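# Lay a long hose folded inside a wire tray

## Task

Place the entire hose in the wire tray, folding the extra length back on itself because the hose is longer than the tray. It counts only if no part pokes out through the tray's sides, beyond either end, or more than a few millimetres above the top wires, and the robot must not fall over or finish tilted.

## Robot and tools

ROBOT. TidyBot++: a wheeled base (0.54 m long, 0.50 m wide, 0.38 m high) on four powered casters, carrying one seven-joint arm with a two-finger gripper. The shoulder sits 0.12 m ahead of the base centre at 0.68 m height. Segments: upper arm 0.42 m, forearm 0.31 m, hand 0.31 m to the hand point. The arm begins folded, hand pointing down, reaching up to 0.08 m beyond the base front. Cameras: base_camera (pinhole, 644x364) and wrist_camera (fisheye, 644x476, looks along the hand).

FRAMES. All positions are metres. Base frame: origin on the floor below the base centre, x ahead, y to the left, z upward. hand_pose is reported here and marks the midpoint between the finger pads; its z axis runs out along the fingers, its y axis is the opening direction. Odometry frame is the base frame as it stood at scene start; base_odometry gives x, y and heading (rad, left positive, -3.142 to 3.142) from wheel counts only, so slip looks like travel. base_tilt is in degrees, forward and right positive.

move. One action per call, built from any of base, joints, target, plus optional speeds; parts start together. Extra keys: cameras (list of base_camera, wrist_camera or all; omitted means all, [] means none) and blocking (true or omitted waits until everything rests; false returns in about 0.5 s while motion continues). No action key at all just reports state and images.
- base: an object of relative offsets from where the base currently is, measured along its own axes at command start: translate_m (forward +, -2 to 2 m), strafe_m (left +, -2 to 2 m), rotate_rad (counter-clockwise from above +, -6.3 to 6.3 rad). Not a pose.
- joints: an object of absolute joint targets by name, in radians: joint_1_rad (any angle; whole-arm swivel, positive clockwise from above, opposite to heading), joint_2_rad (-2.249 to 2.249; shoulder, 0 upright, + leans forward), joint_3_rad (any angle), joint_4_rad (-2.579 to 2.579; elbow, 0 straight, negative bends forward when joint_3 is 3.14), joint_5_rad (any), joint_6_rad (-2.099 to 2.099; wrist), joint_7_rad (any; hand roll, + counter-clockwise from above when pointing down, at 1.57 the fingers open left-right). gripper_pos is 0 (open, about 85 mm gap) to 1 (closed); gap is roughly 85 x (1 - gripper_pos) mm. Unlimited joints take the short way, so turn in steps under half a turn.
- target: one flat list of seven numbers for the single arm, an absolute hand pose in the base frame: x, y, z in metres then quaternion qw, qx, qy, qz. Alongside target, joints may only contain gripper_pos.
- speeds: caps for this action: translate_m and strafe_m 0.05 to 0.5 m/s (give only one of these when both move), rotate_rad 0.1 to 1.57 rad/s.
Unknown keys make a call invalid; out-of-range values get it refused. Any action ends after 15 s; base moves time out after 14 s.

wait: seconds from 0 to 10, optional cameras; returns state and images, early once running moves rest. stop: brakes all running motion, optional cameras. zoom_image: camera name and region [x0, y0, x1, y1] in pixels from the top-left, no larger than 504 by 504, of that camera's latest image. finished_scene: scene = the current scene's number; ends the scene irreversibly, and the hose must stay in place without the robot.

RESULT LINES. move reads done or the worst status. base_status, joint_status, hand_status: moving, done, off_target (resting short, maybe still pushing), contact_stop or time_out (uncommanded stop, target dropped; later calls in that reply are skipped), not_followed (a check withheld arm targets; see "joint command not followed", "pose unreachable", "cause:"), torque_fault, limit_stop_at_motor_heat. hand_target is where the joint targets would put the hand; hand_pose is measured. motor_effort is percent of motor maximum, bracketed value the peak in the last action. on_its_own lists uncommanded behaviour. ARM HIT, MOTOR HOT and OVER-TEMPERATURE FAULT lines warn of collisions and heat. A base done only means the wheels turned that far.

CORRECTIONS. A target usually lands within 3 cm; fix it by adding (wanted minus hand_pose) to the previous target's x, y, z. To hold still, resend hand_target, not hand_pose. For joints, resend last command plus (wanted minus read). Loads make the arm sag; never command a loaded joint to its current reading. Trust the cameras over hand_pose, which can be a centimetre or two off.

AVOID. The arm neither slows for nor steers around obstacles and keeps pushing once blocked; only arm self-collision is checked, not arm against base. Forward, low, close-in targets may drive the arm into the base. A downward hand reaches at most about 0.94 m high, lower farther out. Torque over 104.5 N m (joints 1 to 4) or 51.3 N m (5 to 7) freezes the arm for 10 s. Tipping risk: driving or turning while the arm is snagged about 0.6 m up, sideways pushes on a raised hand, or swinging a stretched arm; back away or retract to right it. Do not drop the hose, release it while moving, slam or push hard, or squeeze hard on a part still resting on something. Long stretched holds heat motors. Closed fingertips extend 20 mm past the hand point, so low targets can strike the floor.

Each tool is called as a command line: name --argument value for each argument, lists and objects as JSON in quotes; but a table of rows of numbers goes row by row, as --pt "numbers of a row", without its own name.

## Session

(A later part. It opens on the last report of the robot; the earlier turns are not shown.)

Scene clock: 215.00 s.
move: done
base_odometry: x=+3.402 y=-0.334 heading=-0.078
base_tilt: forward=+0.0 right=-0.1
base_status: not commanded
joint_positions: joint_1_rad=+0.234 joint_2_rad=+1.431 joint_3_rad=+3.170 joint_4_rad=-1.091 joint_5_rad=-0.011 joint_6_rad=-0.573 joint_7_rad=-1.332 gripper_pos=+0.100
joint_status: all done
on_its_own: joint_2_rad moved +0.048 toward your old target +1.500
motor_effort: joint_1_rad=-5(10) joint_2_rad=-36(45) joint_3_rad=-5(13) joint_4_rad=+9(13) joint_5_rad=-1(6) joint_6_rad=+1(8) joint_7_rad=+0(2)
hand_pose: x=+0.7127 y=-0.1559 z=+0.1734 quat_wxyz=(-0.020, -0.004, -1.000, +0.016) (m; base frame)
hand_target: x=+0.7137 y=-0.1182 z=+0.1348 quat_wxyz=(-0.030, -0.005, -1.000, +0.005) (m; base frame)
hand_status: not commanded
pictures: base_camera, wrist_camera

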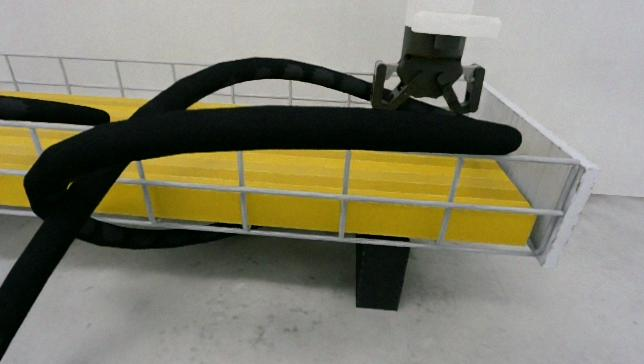

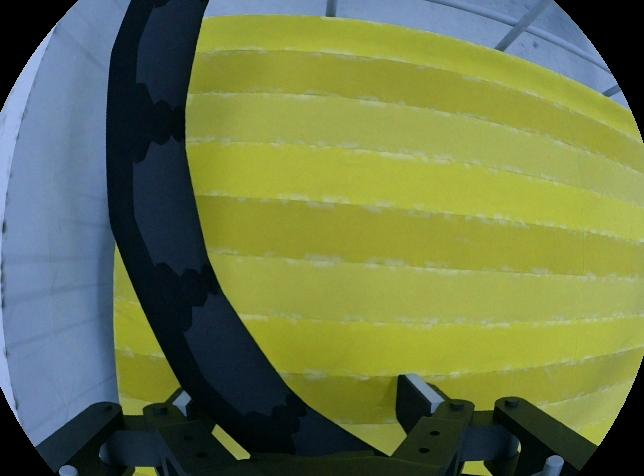

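move --joints '{"joint_1_rad": 0.24, "joint_2_rad": 1.42, "joint_4_rad": -1.09, "joint_6_rad": -0.6, "joint_7_rad": -0.95, "gripper_pos": 0.0}'

move --joints '{"joint_1_rad": 0.24, "joint_2_rad": 1.0, "joint_4_rad": -1.24, "joint_6_rad": -0.95, "joint_7_rad": -0.95}'

move --joints '{"joint_1_rad": 0.0, "joint_2_rad": 0.3, "joint_4_rad": -2.0, "joint_6_rad": -0.55, "joint_7_rad": 1.57}'

Scene clock: 216.53 s.
move: done
base_odometry: x=+3.402 y=-0.334 heading=-0.078
base_tilt: forward=+0.0 right=-0.1
base_status: not commanded
joint_positions: joint_1_rad=+0.235 joint_2_rad=+1.426 joint_3_rad=+3.160 joint_4_rad=-1.091 joint_5_rad=-0.011 joint_6_rad=-0.574 joint_7_rad=-0.993 gripper_pos=+0.000
joint_status: all done
motor_effort: joint_1_rad=+0(5) joint_2_rad=-47(49) joint_3_rad=-1(4) joint_4_rad=+13(13) joint_5_rad=+1(1) joint_6_rad=+1(3) joint_7_rad=-1(2)
hand_pose: x=+0.7163 y=-0.1511 z=+0.1766 quat_wxyz=(-0.021, +0.165, -0.986, +0.016) (m; base frame)
hand_target: x=+0.7134 y=-0.1431 z=+0.1802 quat_wxyz=(-0.015, +0.189, -0.982, +0.006) (m; base frame)
hand_status: not commanded
pictures: base_camera, wrist_camera

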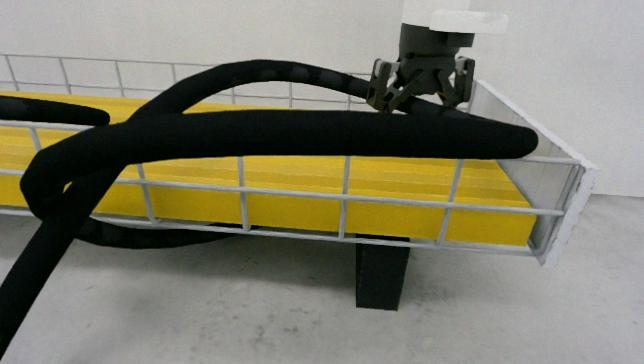

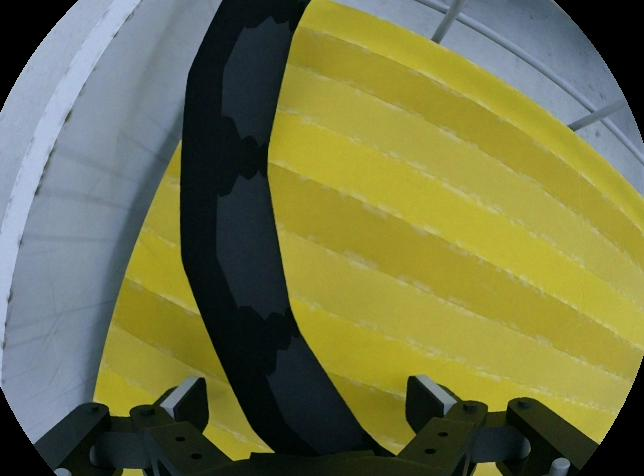

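Scene clock: 218.13 s.
move: done
base_odometry: x=+3.402 y=-0.334 heading=-0.078
base_tilt: forward=+0.0 right=-0.1
base_status: not commanded
joint_positions: joint_1_rad=+0.234 joint_2_rad=+1.031 joint_3_rad=+3.153 joint_4_rad=-1.254 joint_5_rad=-0.011 joint_6_rad=-0.896 joint_7_rad=-0.993 gripper_pos=+0.000
joint_status: all done
motor_effort: joint_1_rad=+2(4) joint_2_rad=-50(55) joint_3_rad=+0(2) joint_4_rad=+19(20) joint_5_rad=+1(1) joint_6_rad=+4(6) joint_7_rad=-1(2)
hand_pose: x=+0.6887 y=-0.1383 z=+0.3810 quat_wxyz=(+0.018, +0.165, -0.986, -0.007) (m; base frame)
hand_target: x=+0.6883 y=-0.1370 z=+0.4032 quat_wxyz=(+0.022, +0.190, -0.982, -0.011) (m; base frame)
hand_status: not commanded
pictures: base_camera, wrist_camera

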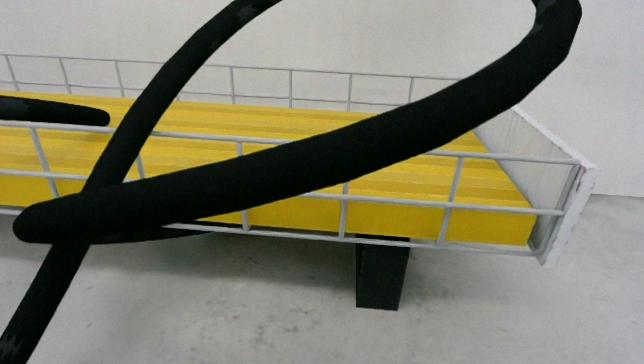

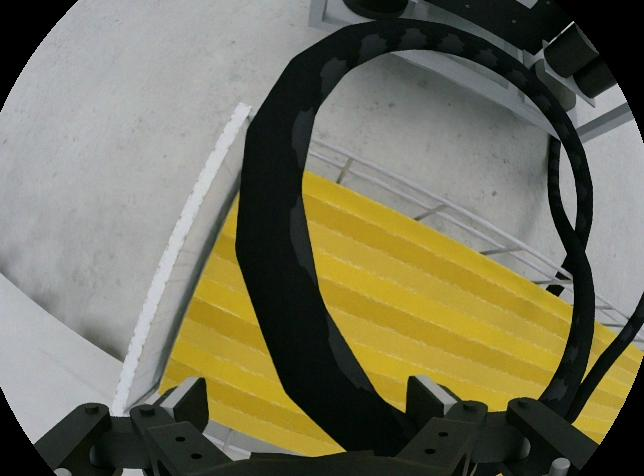

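Scene clock: 221.23 s.
move: done
base_odometry: x=+3.402 y=-0.334 heading=-0.078
base_tilt: forward=+0.0 right=-0.1
base_status: not commanded
joint_positions: joint_1_rad=+0.011 joint_2_rad=+0.306 joint_3_rad=+3.153 joint_4_rad=-1.982 joint_5_rad=-0.011 joint_6_rad=-0.630 joint_7_rad=+1.515 gripper_pos=+0.000
joint_status: all done
motor_effort: joint_1_rad=+1(2) joint_2_rad=-26(52) joint_3_rad=+0(2) joint_4_rad=+15(19) joint_5_rad=+1(1) joint_6_rad=+2(3) joint_7_rad=+0(2)
hand_pose: x=+0.5517 y=-0.0065 z=+0.5727 quat_wxyz=(-0.004, +0.993, -0.042, +0.111) (m; base frame)
hand_target: x=+0.5672 y=+0.0021 z=+0.5762 quat_wxyz=(+0.000, +0.989, +0.000, +0.145) (m; base frame)
hand_status: not commanded
pictures: base_camera, wrist_camera

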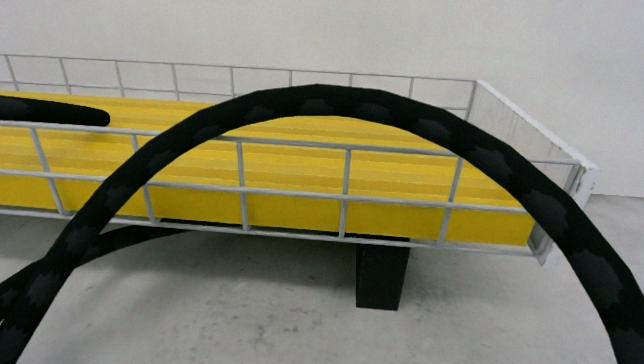

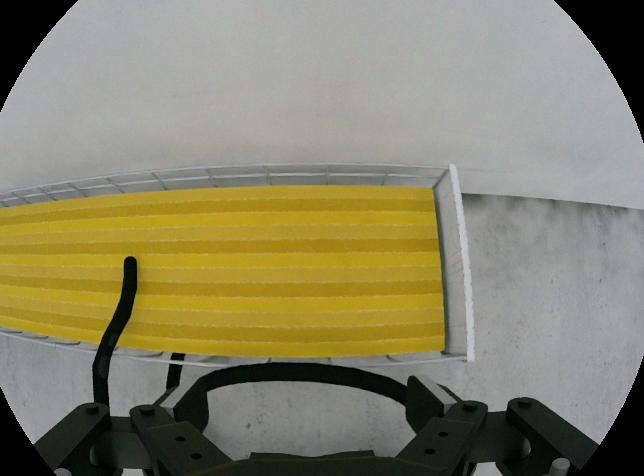

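move --joints '{"joint_1_rad": -0.5, "joint_2_rad": 0.2, "joint_4_rad": -2.0, "joint_6_rad": -0.9, "joint_7_rad": 1.07}'

Scene clock: 225.50 s.
move: done
base_odometry: x=+3.402 y=-0.334 heading=-0.078
base_tilt: forward=-0.1 right=-0.1
base_status: not commanded
joint_positions: joint_1_rad=-0.490 joint_2_rad=+0.213 joint_3_rad=+3.152 joint_4_rad=-1.982 joint_5_rad=-0.011 joint_6_rad=-0.820 joint_7_rad=+1.123 gripper_pos=+0.000
joint_status: all done
motor_effort: joint_1_rad=+1(3) joint_2_rad=-22(26) joint_3_rad=+0(1) joint_4_rad=+16(16) joint_5_rad=+1(1) joint_6_rad=+1(3) joint_7_rad=-1(2)
hand_pose: x=+0.4574 y=+0.1802 z=+0.6004 quat_wxyz=(-0.031, +0.998, +0.013, +0.055) (m; base frame)
hand_target: x=+0.4258 y=+0.1698 z=+0.5981 quat_wxyz=(-0.010, +1.000, +0.000, +0.018) (m; base frame)
hand_status: not commanded
pictures: base_camera, wrist_camera

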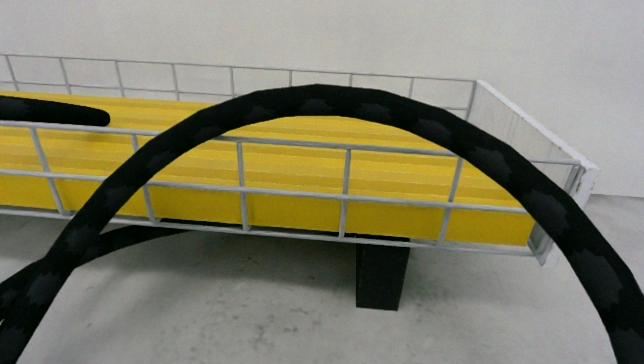

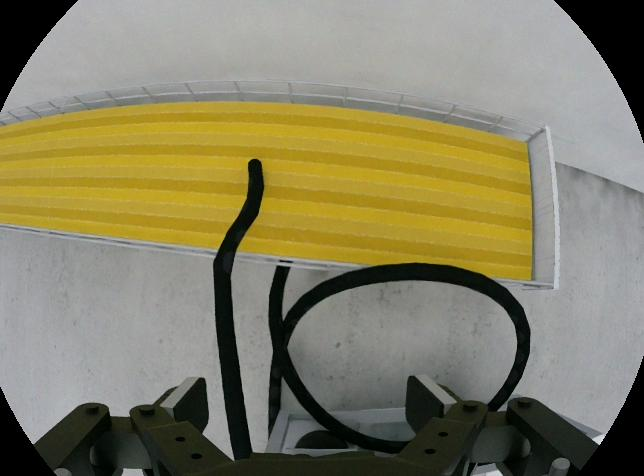

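move --joints '{"joint_1_rad": -0.3, "joint_2_rad": 0.5, "joint_4_rad": -1.6, "joint_6_rad": -1.1, "joint_7_rad": -1.87}'

Scene clock: 229.17 s.
move: done
base_odometry: x=+3.402 y=-0.334 heading=-0.078
base_tilt: forward=+0.0 right=-0.1
base_status: not commanded
joint_positions: joint_1_rad=-0.310 joint_2_rad=+0.480 joint_3_rad=+3.152 joint_4_rad=-1.628 joint_5_rad=-0.011 joint_6_rad=-1.021 joint_7_rad=-1.819 gripper_pos=+0.000
joint_status: all done
motor_effort: joint_1_rad=+1(2) joint_2_rad=-31(33) joint_3_rad=-1(1) joint_4_rad=+16(17) joint_5_rad=+1(1) joint_6_rad=+0(2) joint_7_rad=+0(2)
hand_pose: x=+0.5651 y=+0.1423 z=+0.5826 quat_wxyz=(-0.005, +0.024, -1.000, -0.004) (m; base frame)
hand_target: x=+0.5530 y=+0.1364 z=+0.5816 quat_wxyz=(+0.028, +0.001, -1.000, +0.008) (m; base frame)
hand_status: not commanded
pictures: base_camera, wrist_camera

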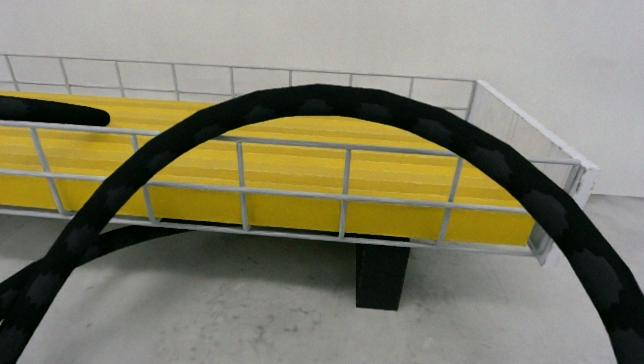

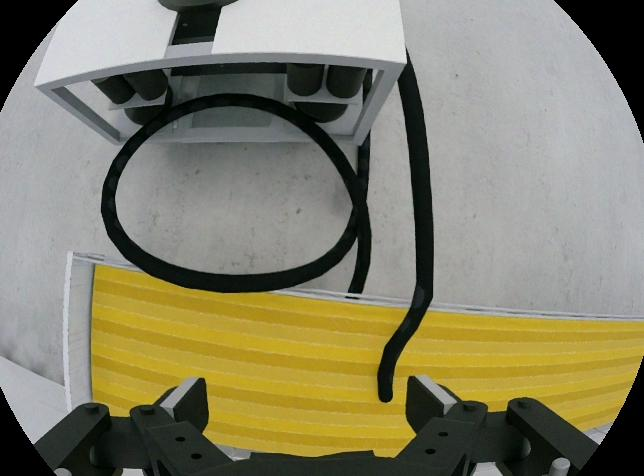

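zoom_image --camera "wrist_camera" --region '[280, 0, 480, 160]'

Scaled by 2.520.

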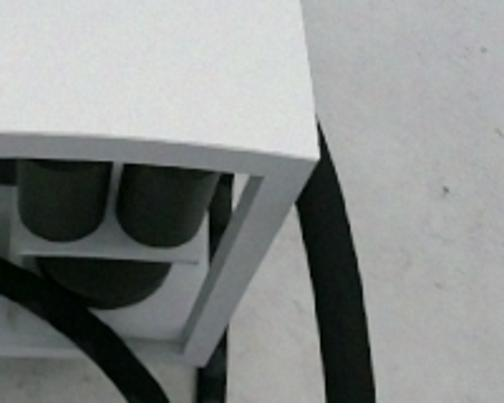

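move --joints '{"joint_1_rad": -1.1, "joint_2_rad": 0.5, "joint_4_rad": -1.6, "joint_6_rad": -1.1, "joint_7_rad": -2.67}' --cameras '["wrist_camera"]'

Scene clock: 234.73 s.
move: done
base_odometry: x=+3.402 y=-0.334 heading=-0.078
base_tilt: forward=-0.1 right=-0.1
base_status: not commanded
joint_positions: joint_1_rad=-1.093 joint_2_rad=+0.480 joint_3_rad=+3.150 joint_4_rad=-1.628 joint_5_rad=-0.011 joint_6_rad=-1.022 joint_7_rad=-2.617 gripper_pos=+0.000
joint_status: all done
motor_effort: joint_1_rad=+1(3) joint_2_rad=-33(34) joint_3_rad=-1(2) joint_4_rad=+16(17) joint_5_rad=+0(1) joint_6_rad=+0(1) joint_7_rad=-1(1)
hand_pose: x=+0.3341 y=+0.4158 z=+0.5827 quat_wxyz=(-0.001, +0.017, -1.000, -0.006) (m; base frame)
hand_target: x=+0.3235 y=+0.4063 z=+0.5816 quat_wxyz=(+0.014, +0.001, -1.000, +0.026) (m; base frame)
hand_status: not commanded
pictures: wrist_camera

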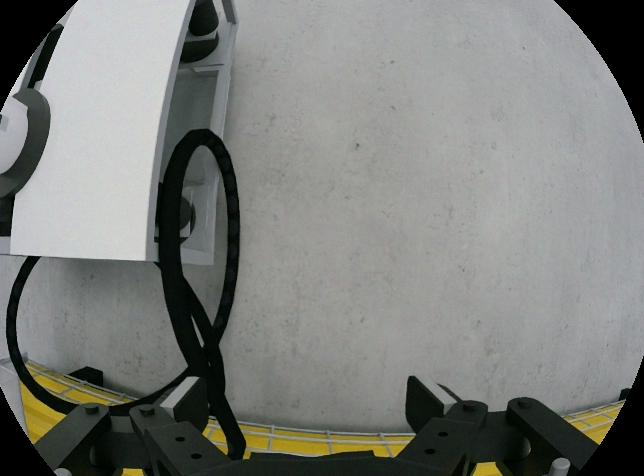

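move --base '{"translate_m": -0.5}' --joints '{"joint_1_rad": 0.0, "joint_2_rad": 0.3, "joint_4_rad": -2.0, "joint_6_rad": -0.75, "joint_7_rad": 1.57}'

move --base '{"strafe_m": 0.75}'

Scene clock: 238.03 s.
move: done
base_odometry: x=+2.903 y=-0.295 heading=-0.077
base_tilt: forward=+0.0 right=-0.1
base_status: done
joint_positions: joint_1_rad=-0.010 joint_2_rad=+0.314 joint_3_rad=+3.150 joint_4_rad=-1.980 joint_5_rad=-0.011 joint_6_rad=-0.830 joint_7_rad=-4.659 gripper_pos=+0.000
joint_status: all done
motor_effort: joint_1_rad=+1(3) joint_2_rad=-25(34) joint_3_rad=+0(2) joint_4_rad=+14(16) joint_5_rad=+1(1) joint_6_rad=+0(2) joint_7_rad=-1(1)
hand_pose: x=+0.4904 y=+0.0041 z=+0.5627 quat_wxyz=(+0.002, -1.000, -0.024, -0.009) (m; base frame)
hand_target: x=+0.5062 y=+0.0020 z=+0.5643 quat_wxyz=(+0.000, -0.999, +0.000, -0.046) (m; base frame)
hand_status: not commanded
pictures: base_camera, wrist_camera

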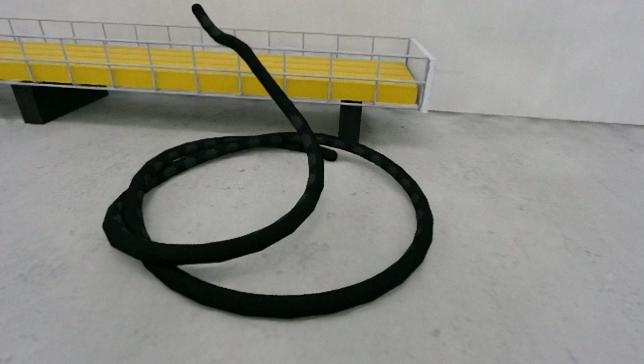

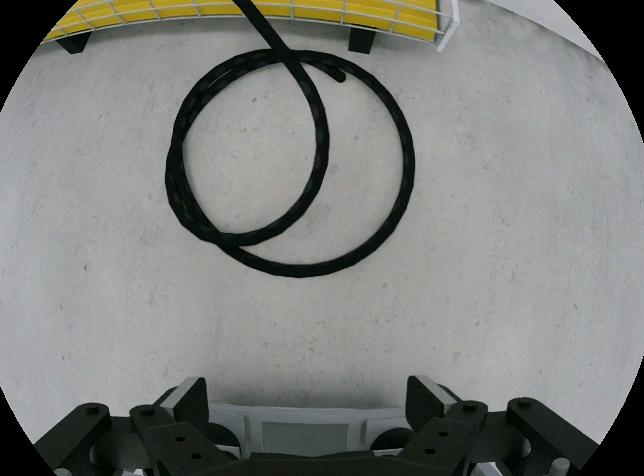

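Scene clock: 240.87 s.
move: done
base_odometry: x=+2.961 y=+0.453 heading=-0.077
base_tilt: forward=+0.0 right=-0.1
base_status: done
joint_positions: joint_1_rad=-0.004 joint_2_rad=+0.312 joint_3_rad=+3.150 joint_4_rad=-1.981 joint_5_rad=-0.011 joint_6_rad=-0.828 joint_7_rad=-4.661 gripper_pos=+0.000
joint_status: not commanded
motor_effort: joint_1_rad=+1(3) joint_2_rad=-24(25) joint_3_rad=-1(2) joint_4_rad=+14(15) joint_5_rad=+1(1) joint_6_rad=+1(1) joint_7_rad=+0(1)
hand_pose: x=+0.4905 y=+0.0019 z=+0.5631 quat_wxyz=(+0.002, -1.000, -0.020, -0.010) (m; base frame)
hand_target: x=+0.5062 y=+0.0020 z=+0.5643 quat_wxyz=(+0.000, -0.999, +0.000, -0.046) (m; base frame)
hand_status: not commanded
pictures: base_camera, wrist_camera

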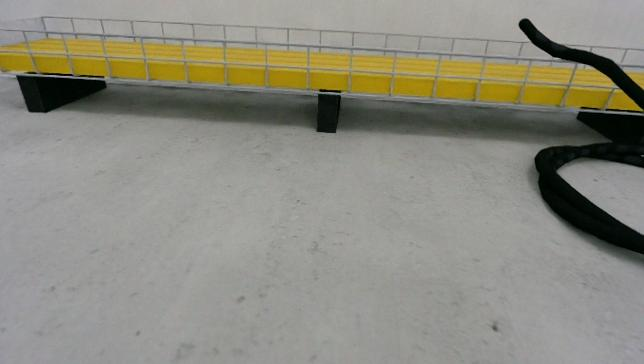

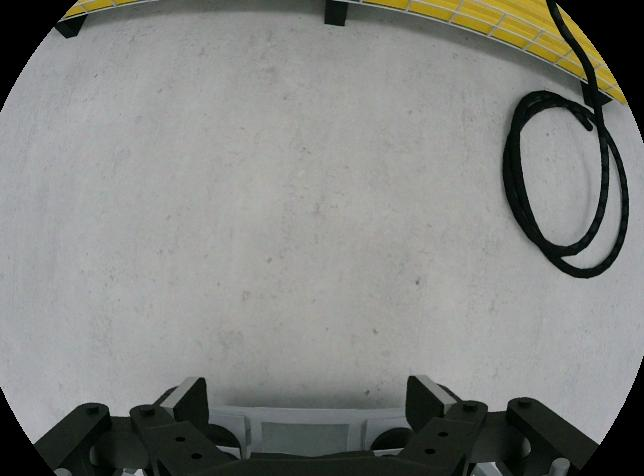

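move --base '{"translate_m": 0.62}' --joints '{"joint_1_rad": 0.5, "joint_2_rad": 0.2, "joint_4_rad": -2.0, "joint_6_rad": -0.75, "joint_7_rad": 2.07}'

Scene clock: 245.20 s.
move: done
base_odometry: x=+3.579 y=+0.406 heading=-0.077
base_tilt: forward=-0.1 right=-0.1
base_status: done
joint_positions: joint_1_rad=+0.489 joint_2_rad=+0.212 joint_3_rad=+3.150 joint_4_rad=-1.986 joint_5_rad=-0.011 joint_6_rad=-0.825 joint_7_rad=-4.265 gripper_pos=+0.000
joint_status: all done
motor_effort: joint_1_rad=+1(2) joint_2_rad=-22(26) joint_3_rad=+0(2) joint_4_rad=+16(17) joint_5_rad=+1(1) joint_6_rad=+1(2) joint_7_rad=-1(1)
hand_pose: x=+0.4547 y=-0.1778 z=+0.5994 quat_wxyz=(-0.024, -0.998, +0.028, -0.054) (m; base frame)
hand_target: x=+0.4684 y=-0.1886 z=+0.6036 quat_wxyz=(-0.046, -0.995, +0.000, -0.084) (m; base frame)
hand_status: not commanded
pictures: base_camera, wrist_camera

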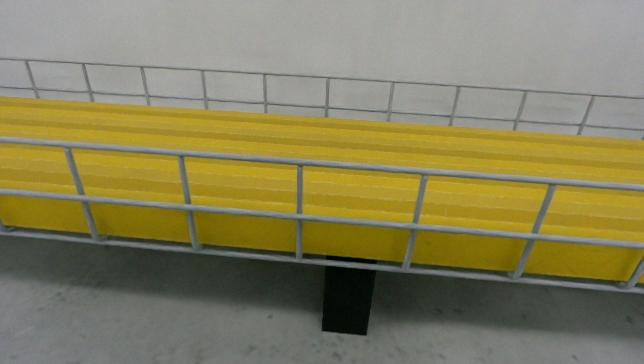

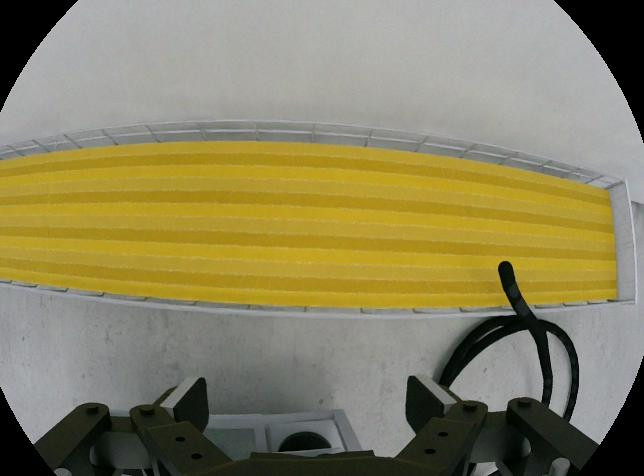

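move --joints '{"joint_1_rad": 1.0, "joint_2_rad": 1.0, "joint_4_rad": -1.07, "joint_6_rad": -1.1, "joint_7_rad": 3.52, "gripper_pos": 0.0}'

Scene clock: 248.90 s.
move: done
base_odometry: x=+3.579 y=+0.406 heading=-0.077
base_tilt: forward=+0.0 right=+0.0
base_status: not commanded
joint_positions: joint_1_rad=+0.994 joint_2_rad=+0.982 joint_3_rad=+3.150 joint_4_rad=-1.102 joint_5_rad=-0.011 joint_6_rad=-1.020 joint_7_rad=-2.817 gripper_pos=+0.000
joint_status: all done
motor_effort: joint_1_rad=+1(3) joint_2_rad=-46(48) joint_3_rad=-1(2) joint_4_rad=+16(17) joint_5_rad=+1(1) joint_6_rad=+0(2) joint_7_rad=-1(1)
hand_pose: x=+0.4652 y=-0.5330 z=+0.4500 quat_wxyz=(-0.018, -0.902, -0.431, -0.003) (m; base frame)
hand_target: x=+0.4565 y=-0.5215 z=+0.4475 quat_wxyz=(+0.014, -0.889, -0.457, +0.001) (m; base frame)
hand_status: not commanded
pictures: base_camera, wrist_camera

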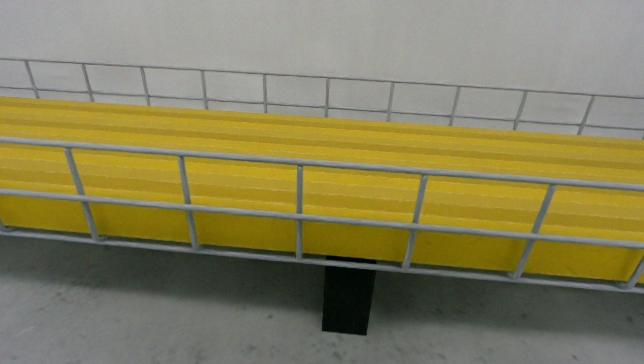

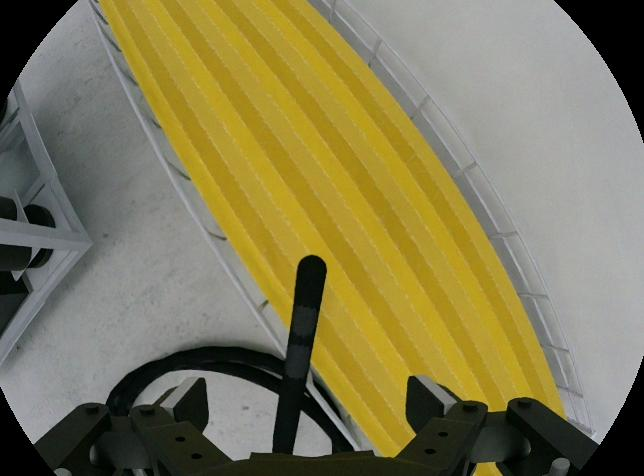

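move --joints '{"joint_1_rad": 1.04, "joint_2_rad": 1.36, "joint_4_rad": -0.92, "joint_6_rad": -0.79, "joint_7_rad": 3.52}'

Scene clock: 251.07 s.
move: done
base_odometry: x=+3.579 y=+0.406 heading=-0.077
base_tilt: forward=-0.1 right=-0.1
base_status: not commanded
joint_positions: joint_1_rad=+1.030 joint_2_rad=+1.353 joint_3_rad=+3.150 joint_4_rad=-0.947 joint_5_rad=-0.011 joint_6_rad=-0.869 joint_7_rad=-2.815 gripper_pos=+0.000
joint_status: all done
motor_effort: joint_1_rad=+1(2) joint_2_rad=-50(54) joint_3_rad=-1(1) joint_4_rad=+14(17) joint_5_rad=+1(1) joint_6_rad=+0(1) joint_7_rad=-1(1)
hand_pose: x=+0.4461 y=-0.5462 z=+0.2519 quat_wxyz=(+0.014, -0.909, -0.416, +0.002) (m; base frame)
hand_target: x=+0.4612 y=-0.5786 z=+0.2546 quat_wxyz=(-0.036, -0.898, -0.439, -0.004) (m; base frame)
hand_status: not commanded
pictures: base_camera, wrist_camera

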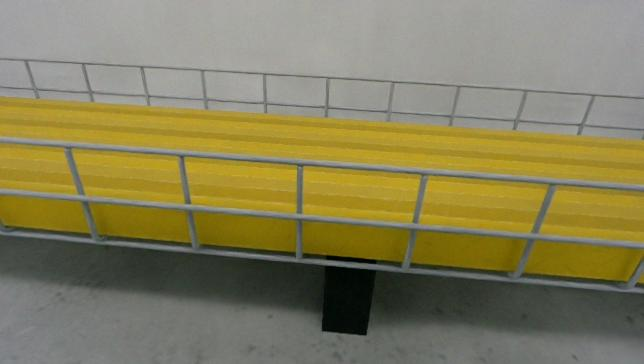

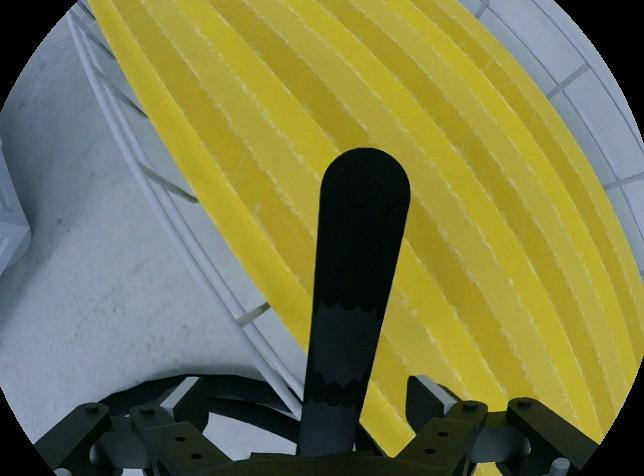

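move --joints '{"gripper_pos": 0.8}' --cameras '["wrist_camera"]'

Scene clock: 252.27 s.
move: off_target
base_odometry: x=+3.579 y=+0.406 heading=-0.077
base_tilt: forward=+0.0 right=-0.1
base_status: not commanded
joint_positions: joint_1_rad=+1.030 joint_2_rad=+1.352 joint_3_rad=+3.150 joint_4_rad=-0.942 joint_5_rad=-0.011 joint_6_rad=-0.862 joint_7_rad=-2.815 gripper_pos=+0.760
joint_status: gripper_pos off_target (ended at +0.760, target +0.800)
motor_effort: joint_1_rad=+2(2) joint_2_rad=-47(50) joint_3_rad=+0(1) joint_4_rad=+16(17) joint_5_rad=+2(2) joint_6_rad=+5(5) joint_7_rad=+0(1)
hand_pose: x=+0.4486 y=-0.5506 z=+0.2534 quat_wxyz=(+0.007, -0.909, -0.416, +0.001) (m; base frame)
hand_target: x=+0.4612 y=-0.5786 z=+0.2546 quat_wxyz=(-0.036, -0.898, -0.439, -0.004) (m; base frame)
hand_status: not commanded
pictures: wrist_camera

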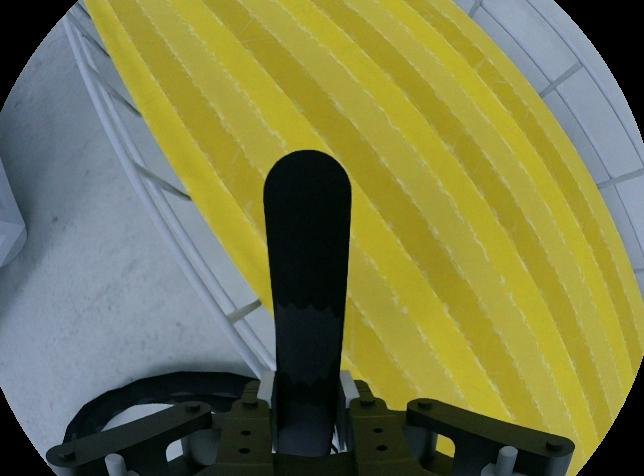

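move --joints '{"joint_1_rad": 0.86, "joint_2_rad": 0.84, "joint_4_rad": -1.24, "joint_6_rad": -1.12, "joint_7_rad": 3.34}' --cameras '["wrist_camera"]'

move --base '{"strafe_m": 0.4}' --speeds '{"strafe_m": 0.3}' --joints '{"joint_1_rad": -0.2, "joint_2_rad": 0.74, "joint_4_rad": -1.67, "joint_6_rad": -0.73, "joint_7_rad": 2.765}'

Scene clock: 254.73 s.
move: done
base_odometry: x=+3.579 y=+0.406 heading=-0.077
base_tilt: forward=+0.0 right=-0.1
base_status: not commanded
joint_positions: joint_1_rad=+0.879 joint_2_rad=+0.861 joint_3_rad=+3.150 joint_4_rad=-1.232 joint_5_rad=-0.011 joint_6_rad=-1.040 joint_7_rad=-2.893 gripper_pos=+0.760
joint_status: all done
motor_effort: joint_1_rad=-1(4) joint_2_rad=-48(57) joint_3_rad=-2(4) joint_4_rad=+18(18) joint_5_rad=+0(2) joint_6_rad=+0(5) joint_7_rad=+0(1)
hand_pose: x=+0.4982 y=-0.4580 z=+0.4881 quat_wxyz=(-0.004, -0.894, -0.448, -0.002) (m; base frame)
hand_target: x=+0.4923 y=-0.4303 z=+0.4986 quat_wxyz=(+0.028, -0.898, -0.439, +0.007) (m; base frame)
hand_status: not commanded
pictures: wrist_camera

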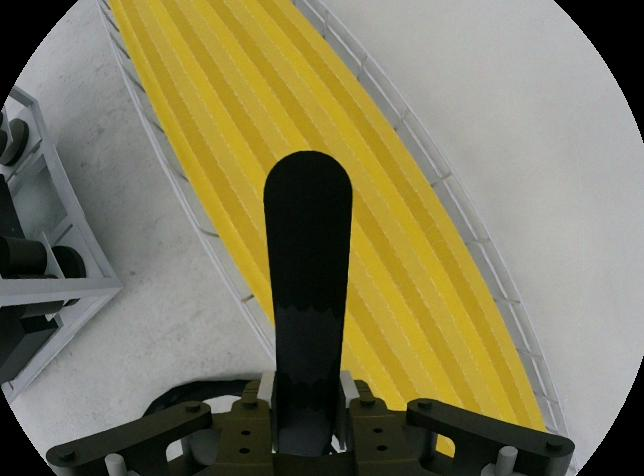

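Scene clock: 257.20 s.
move: done
base_odometry: x=+3.610 y=+0.805 heading=-0.077
base_tilt: forward=+0.0 right=-0.1
base_status: done
joint_positions: joint_1_rad=-0.183 joint_2_rad=+0.764 joint_3_rad=+3.150 joint_4_rad=-1.658 joint_5_rad=-0.011 joint_6_rad=-0.810 joint_7_rad=-3.463 gripper_pos=+0.760
joint_status: all done
motor_effort: joint_1_rad=-1(7) joint_2_rad=-40(51) joint_3_rad=-4(6) joint_4_rad=+13(18) joint_5_rad=-2(3) joint_6_rad=-1(4) joint_7_rad=-1(1)
hand_pose: x=+0.5817 y=+0.0850 z=+0.4391 quat_wxyz=(+0.023, -0.758, -0.651, +0.038) (m; base frame)
hand_target: x=+0.6029 y=+0.1003 z=+0.4473 quat_wxyz=(+0.000, -0.766, -0.642, -0.001) (m; base frame)
hand_status: not commanded
pictures: base_camera, wrist_camera

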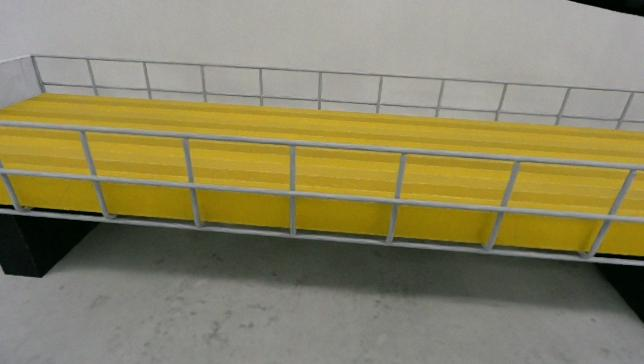

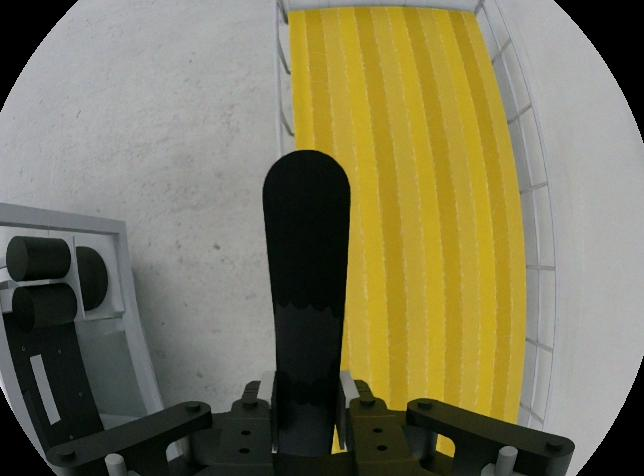

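move --joints '{"joint_1_rad": -0.53, "joint_2_rad": 1.18, "joint_4_rad": -1.17, "joint_6_rad": -0.74, "joint_7_rad": 2.62}'

Scene clock: 259.43 s.
move: off_target
base_odometry: x=+3.610 y=+0.805 heading=-0.077
base_tilt: forward=+0.0 right=-0.2
base_status: not commanded
joint_positions: joint_1_rad=-0.510 joint_2_rad=+1.182 joint_3_rad=+3.150 joint_4_rad=-1.217 joint_5_rad=-0.011 joint_6_rad=-0.809 joint_7_rad=-3.611 gripper_pos=+0.760
joint_status: joint_4_rad off_target (ended at -1.217, target -1.170); the others done
motor_effort: joint_1_rad=-2(5) joint_2_rad=-48(52) joint_3_rad=-5(6) joint_4_rad=+15(16) joint_5_rad=-2(3) joint_6_rad=+1(2) joint_7_rad=-1(1)
hand_pose: x=+0.6268 y=+0.2828 z=+0.2989 quat_wxyz=(+0.009, -0.696, -0.717, +0.032) (m; base frame)
hand_target: x=+0.6603 y=+0.3198 z=+0.3103 quat_wxyz=(-0.006, -0.704, -0.710, -0.025) (m; base frame)
hand_status: not commanded
pictures: base_camera, wrist_camera

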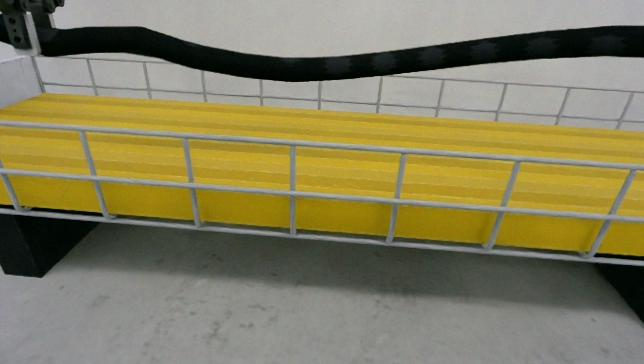

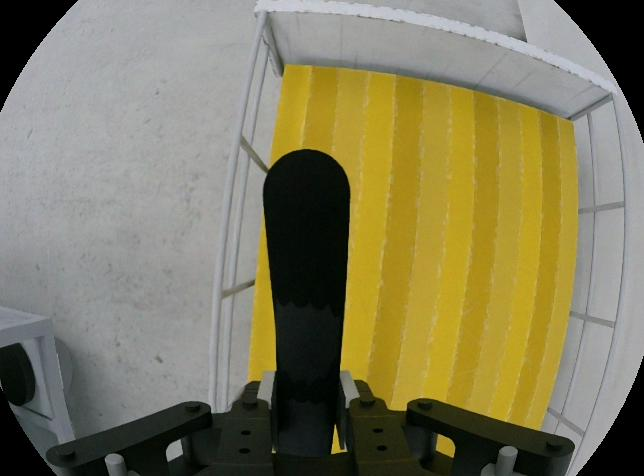

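move --base '{"rotate_rad": -0.085, "translate_m": 0.08, "strafe_m": 0.11}'

Scene clock: 263.40 s.
move: done
base_odometry: x=+3.698 y=+0.908 heading=-0.162
base_tilt: forward=+0.0 right=-0.1
base_status: done
joint_positions: joint_1_rad=-0.518 joint_2_rad=+1.183 joint_3_rad=+3.161 joint_4_rad=-1.205 joint_5_rad=-0.011 joint_6_rad=-0.809 joint_7_rad=-3.613 gripper_pos=+0.760
joint_status: not commanded
motor_effort: joint_1_rad=-1(9) joint_2_rad=-51(51) joint_3_rad=-4(8) joint_4_rad=+15(17) joint_5_rad=-1(3) joint_6_rad=+1(2) joint_7_rad=+0(1)
hand_pose: x=+0.6331 y=+0.2842 z=+0.3008 quat_wxyz=(+0.003, -0.696, -0.718, +0.028) (m; base frame)
hand_target: x=+0.6603 y=+0.3198 z=+0.3103 quat_wxyz=(-0.006, -0.704, -0.710, -0.025) (m; base frame)
hand_status: not commanded
pictures: base_camera, wrist_camera

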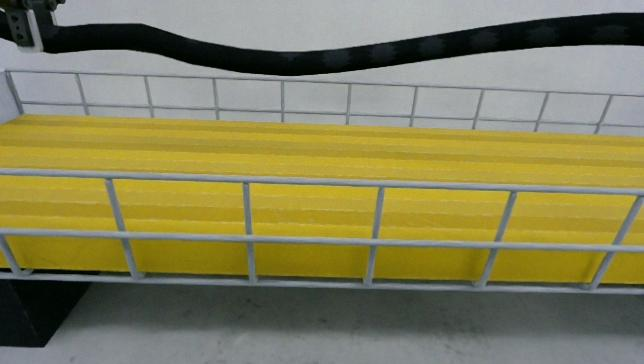

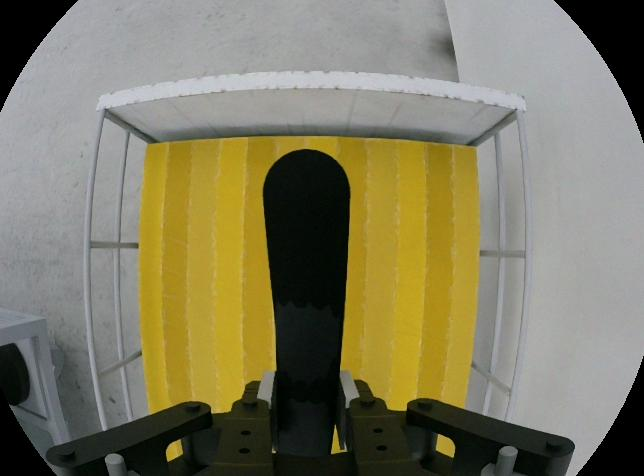

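move --joints '{"joint_1_rad": -0.53, "joint_2_rad": 1.47, "joint_4_rad": -0.83, "joint_6_rad": -0.72, "joint_7_rad": 2.62}'

Scene clock: 265.53 s.
move: off_target
base_odometry: x=+3.698 y=+0.908 heading=-0.162
base_tilt: forward=+0.0 right=-0.1
base_status: not commanded
joint_positions: joint_1_rad=-0.518 joint_2_rad=+1.475 joint_3_rad=+3.161 joint_4_rad=-0.877 joint_5_rad=-0.011 joint_6_rad=-0.806 joint_7_rad=-3.613 gripper_pos=+0.760
joint_status: joint_4_rad off_target (ended at -0.877, target -0.830); the others done
motor_effort: joint_1_rad=-2(3) joint_2_rad=-53(56) joint_3_rad=-4(5) joint_4_rad=+16(17) joint_5_rad=-2(2) joint_6_rad=+2(5) joint_7_rad=+0(1)
hand_pose: x=+0.6760 y=+0.3092 z=+0.1894 quat_wxyz=(-0.003, -0.694, -0.720, +0.009) (m; base frame)
hand_target: x=+0.7139 y=+0.3511 z=+0.2057 quat_wxyz=(-0.015, -0.703, -0.709, -0.059) (m; base frame)
hand_status: not commanded
pictures: base_camera, wrist_camera

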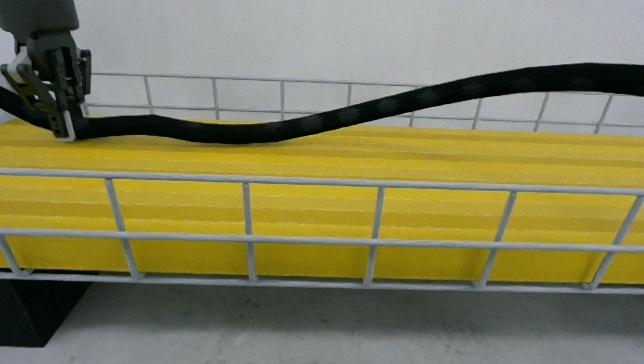

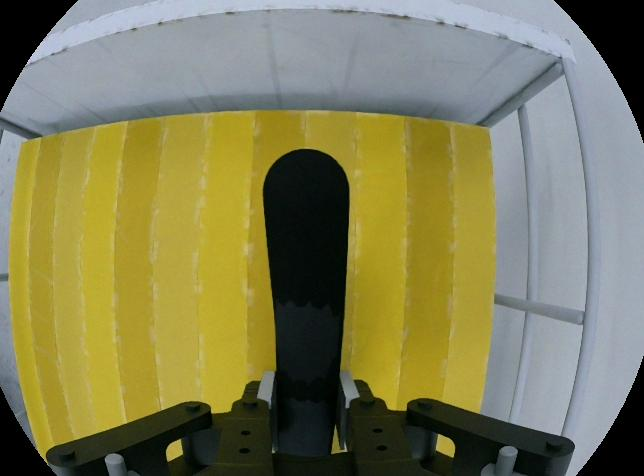

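move --joints '{"gripper_pos": 0.15}'

move --joints '{"joint_1_rad": -0.52, "joint_2_rad": 1.05, "joint_4_rad": -1.06, "joint_6_rad": -1.08, "joint_7_rad": 2.62}'

Scene clock: 266.70 s.
move: done
base_odometry: x=+3.698 y=+0.908 heading=-0.162
base_tilt: forward=+0.0 right=-0.1
base_status: not commanded
joint_positions: joint_1_rad=-0.526 joint_2_rad=+1.468 joint_3_rad=+3.155 joint_4_rad=-0.856 joint_5_rad=-0.011 joint_6_rad=-0.792 joint_7_rad=-3.613 gripper_pos=+0.150
joint_status: all done
motor_effort: joint_1_rad=+1(2) joint_2_rad=-50(54) joint_3_rad=-1(4) joint_4_rad=+14(16) joint_5_rad=+1(2) joint_6_rad=+0(2) joint_7_rad=-1(1)
hand_pose: x=+0.6884 y=+0.3259 z=+0.1988 quat_wxyz=(-0.006, -0.691, -0.723, -0.012) (m; base frame)
hand_target: x=+0.7139 y=+0.3511 z=+0.2057 quat_wxyz=(-0.015, -0.703, -0.709, -0.059) (m; base frame)
hand_status: not commanded
pictures: base_camera, wrist_camera

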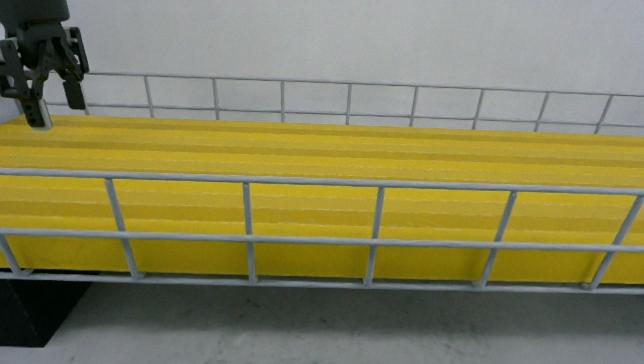

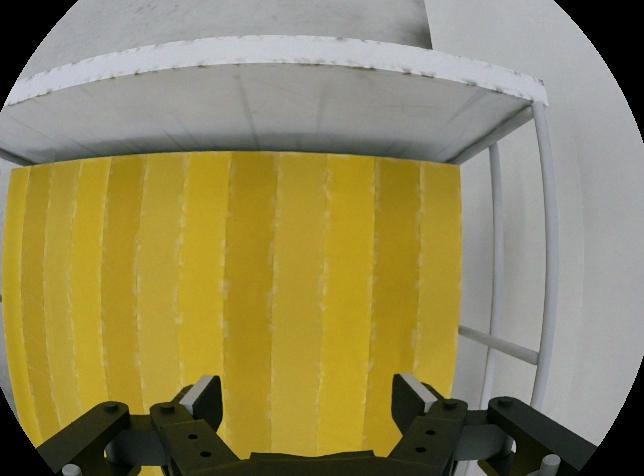

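Scene clock: 268.43 s.
move: done
base_odometry: x=+3.698 y=+0.908 heading=-0.162
base_tilt: forward=+0.0 right=-0.1
base_status: not commanded
joint_positions: joint_1_rad=-0.526 joint_2_rad=+1.044 joint_3_rad=+3.155 joint_4_rad=-1.042 joint_5_rad=-0.011 joint_6_rad=-1.000 joint_7_rad=-3.613 gripper_pos=+0.150
joint_status: all done
motor_effort: joint_1_rad=+1(2) joint_2_rad=-48(55) joint_3_rad=-1(1) joint_4_rad=+16(17) joint_5_rad=+1(1) joint_6_rad=+1(2) joint_7_rad=+0(1)
hand_pose: x=+0.6869 y=+0.3255 z=+0.4275 quat_wxyz=(-0.009, -0.692, -0.721, -0.026) (m; base frame)
hand_target: x=+0.6557 y=+0.3098 z=+0.4188 quat_wxyz=(+0.007, -0.707, -0.707, +0.023) (m; base frame)
hand_status: not commanded
pictures: base_camera, wrist_camera

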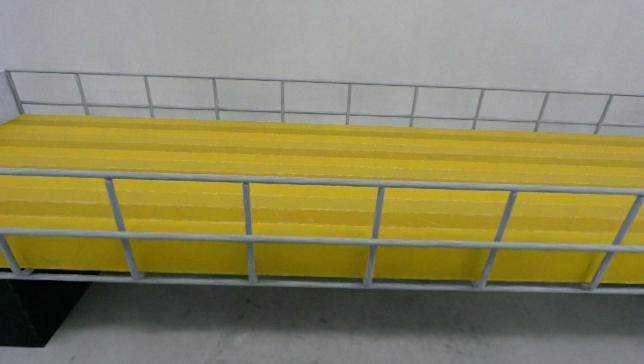

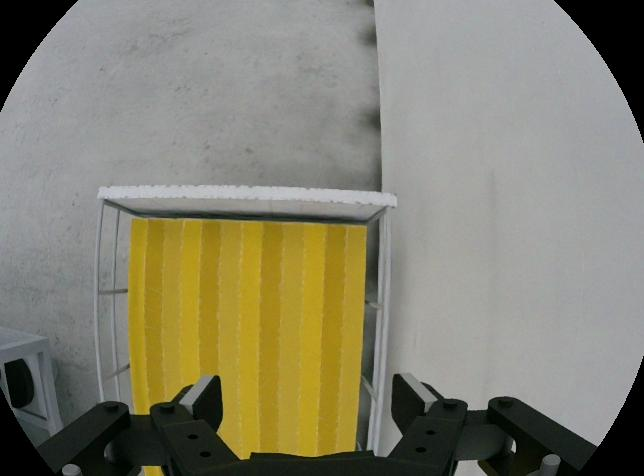

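move --joints '{"joint_1_rad": 0.9, "joint_2_rad": 0.3, "joint_4_rad": -1.9, "joint_6_rad": -0.5, "joint_7_rad": 2.47}'

Scene clock: 273.43 s.
move: done
base_odometry: x=+3.698 y=+0.908 heading=-0.162
base_tilt: forward=+0.0 right=-0.1
base_status: not commanded
joint_positions: joint_1_rad=+0.892 joint_2_rad=+0.310 joint_3_rad=+3.153 joint_4_rad=-1.881 joint_5_rad=-0.011 joint_6_rad=-0.582 joint_7_rad=-3.761 gripper_pos=+0.150
joint_status: all done
motor_effort: joint_1_rad=+1(5) joint_2_rad=-27(49) joint_3_rad=+0(3) joint_4_rad=+17(18) joint_5_rad=+1(1) joint_6_rad=+3(4) joint_7_rad=+0(1)
hand_pose: x=+0.4290 y=-0.3877 z=+0.6094 quat_wxyz=(-0.145, -0.983, -0.021, -0.112) (m; base frame)
hand_target: x=+0.4387 y=-0.3994 z=+0.6173 quat_wxyz=(-0.171, -0.976, +0.000, -0.137) (m; base frame)
hand_status: not commanded
pictures: base_camera, wrist_camera

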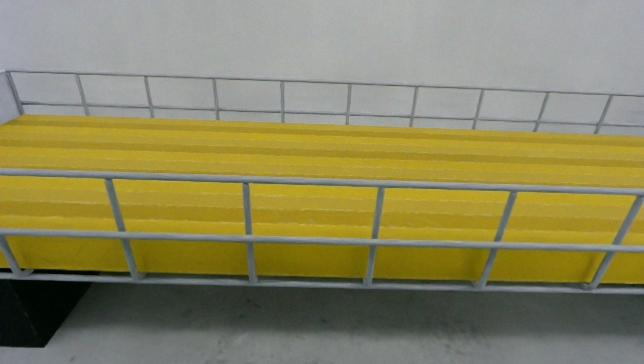

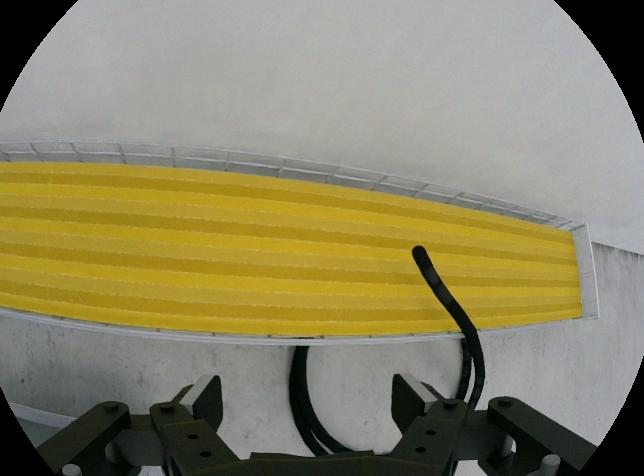

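move --base '{"translate_m": -0.3, "strafe_m": -0.3}' --joints '{"joint_1_rad": 0.6, "joint_2_rad": 0.2, "joint_4_rad": -2.0, "joint_6_rad": -0.75, "joint_7_rad": 2.17}'

Scene clock: 277.53 s.
move: done
base_odometry: x=+3.354 y=+0.660 heading=-0.163
base_tilt: forward=-0.1 right=-0.1
base_status: done
joint_positions: joint_1_rad=+0.608 joint_2_rad=+0.210 joint_3_rad=+3.146 joint_4_rad=-1.984 joint_5_rad=-0.011 joint_6_rad=-0.674 joint_7_rad=-4.061 gripper_pos=+0.150
joint_status: all done
motor_effort: joint_1_rad=+1(4) joint_2_rad=-23(29) joint_3_rad=+0(2) joint_4_rad=+17(17) joint_5_rad=+1(1) joint_6_rad=+2(4) joint_7_rad=+0(1)
hand_pose: x=+0.4705 y=-0.2427 z=+0.6100 quat_wxyz=(-0.078, -0.991, -0.016, -0.112) (m; base frame)
hand_target: x=+0.4478 y=-0.2225 z=+0.6036 quat_wxyz=(-0.054, -0.995, +0.000, -0.079) (m; base frame)
hand_status: not commanded
pictures: base_camera, wrist_camera

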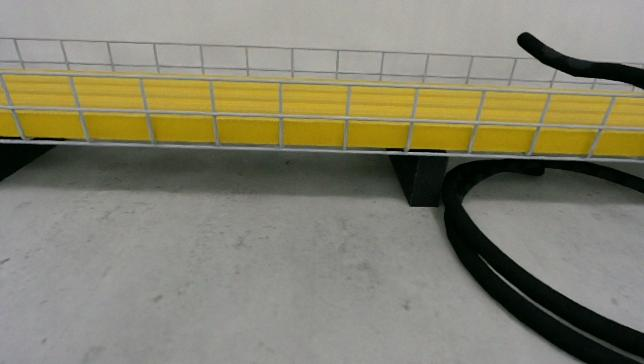

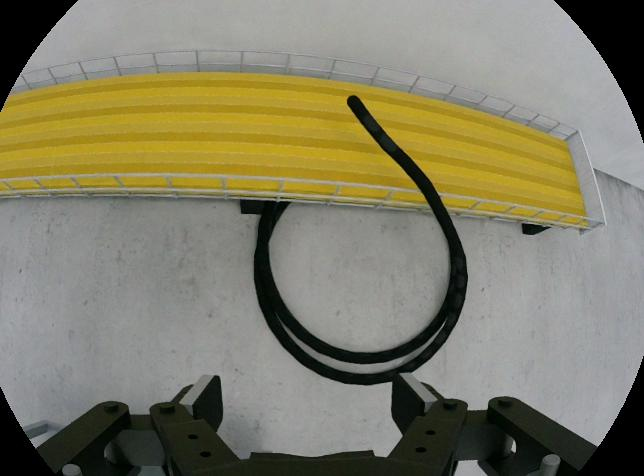

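zoom_image --camera "wrist_camera" --region '[220, 180, 500, 400]'

Scaled by 1.800.

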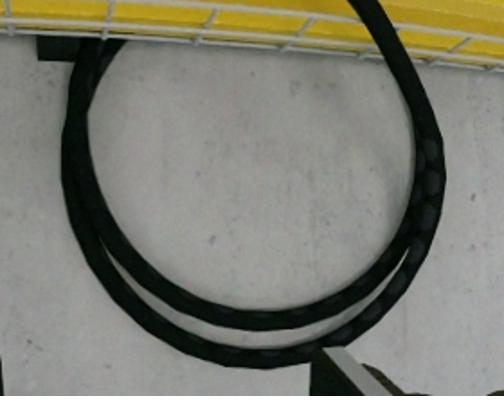

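zoom_image --camera "wrist_camera" --region '[235, 190, 315, 330]'

Scaled by 3.600.

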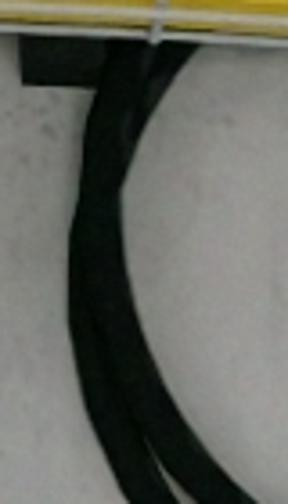

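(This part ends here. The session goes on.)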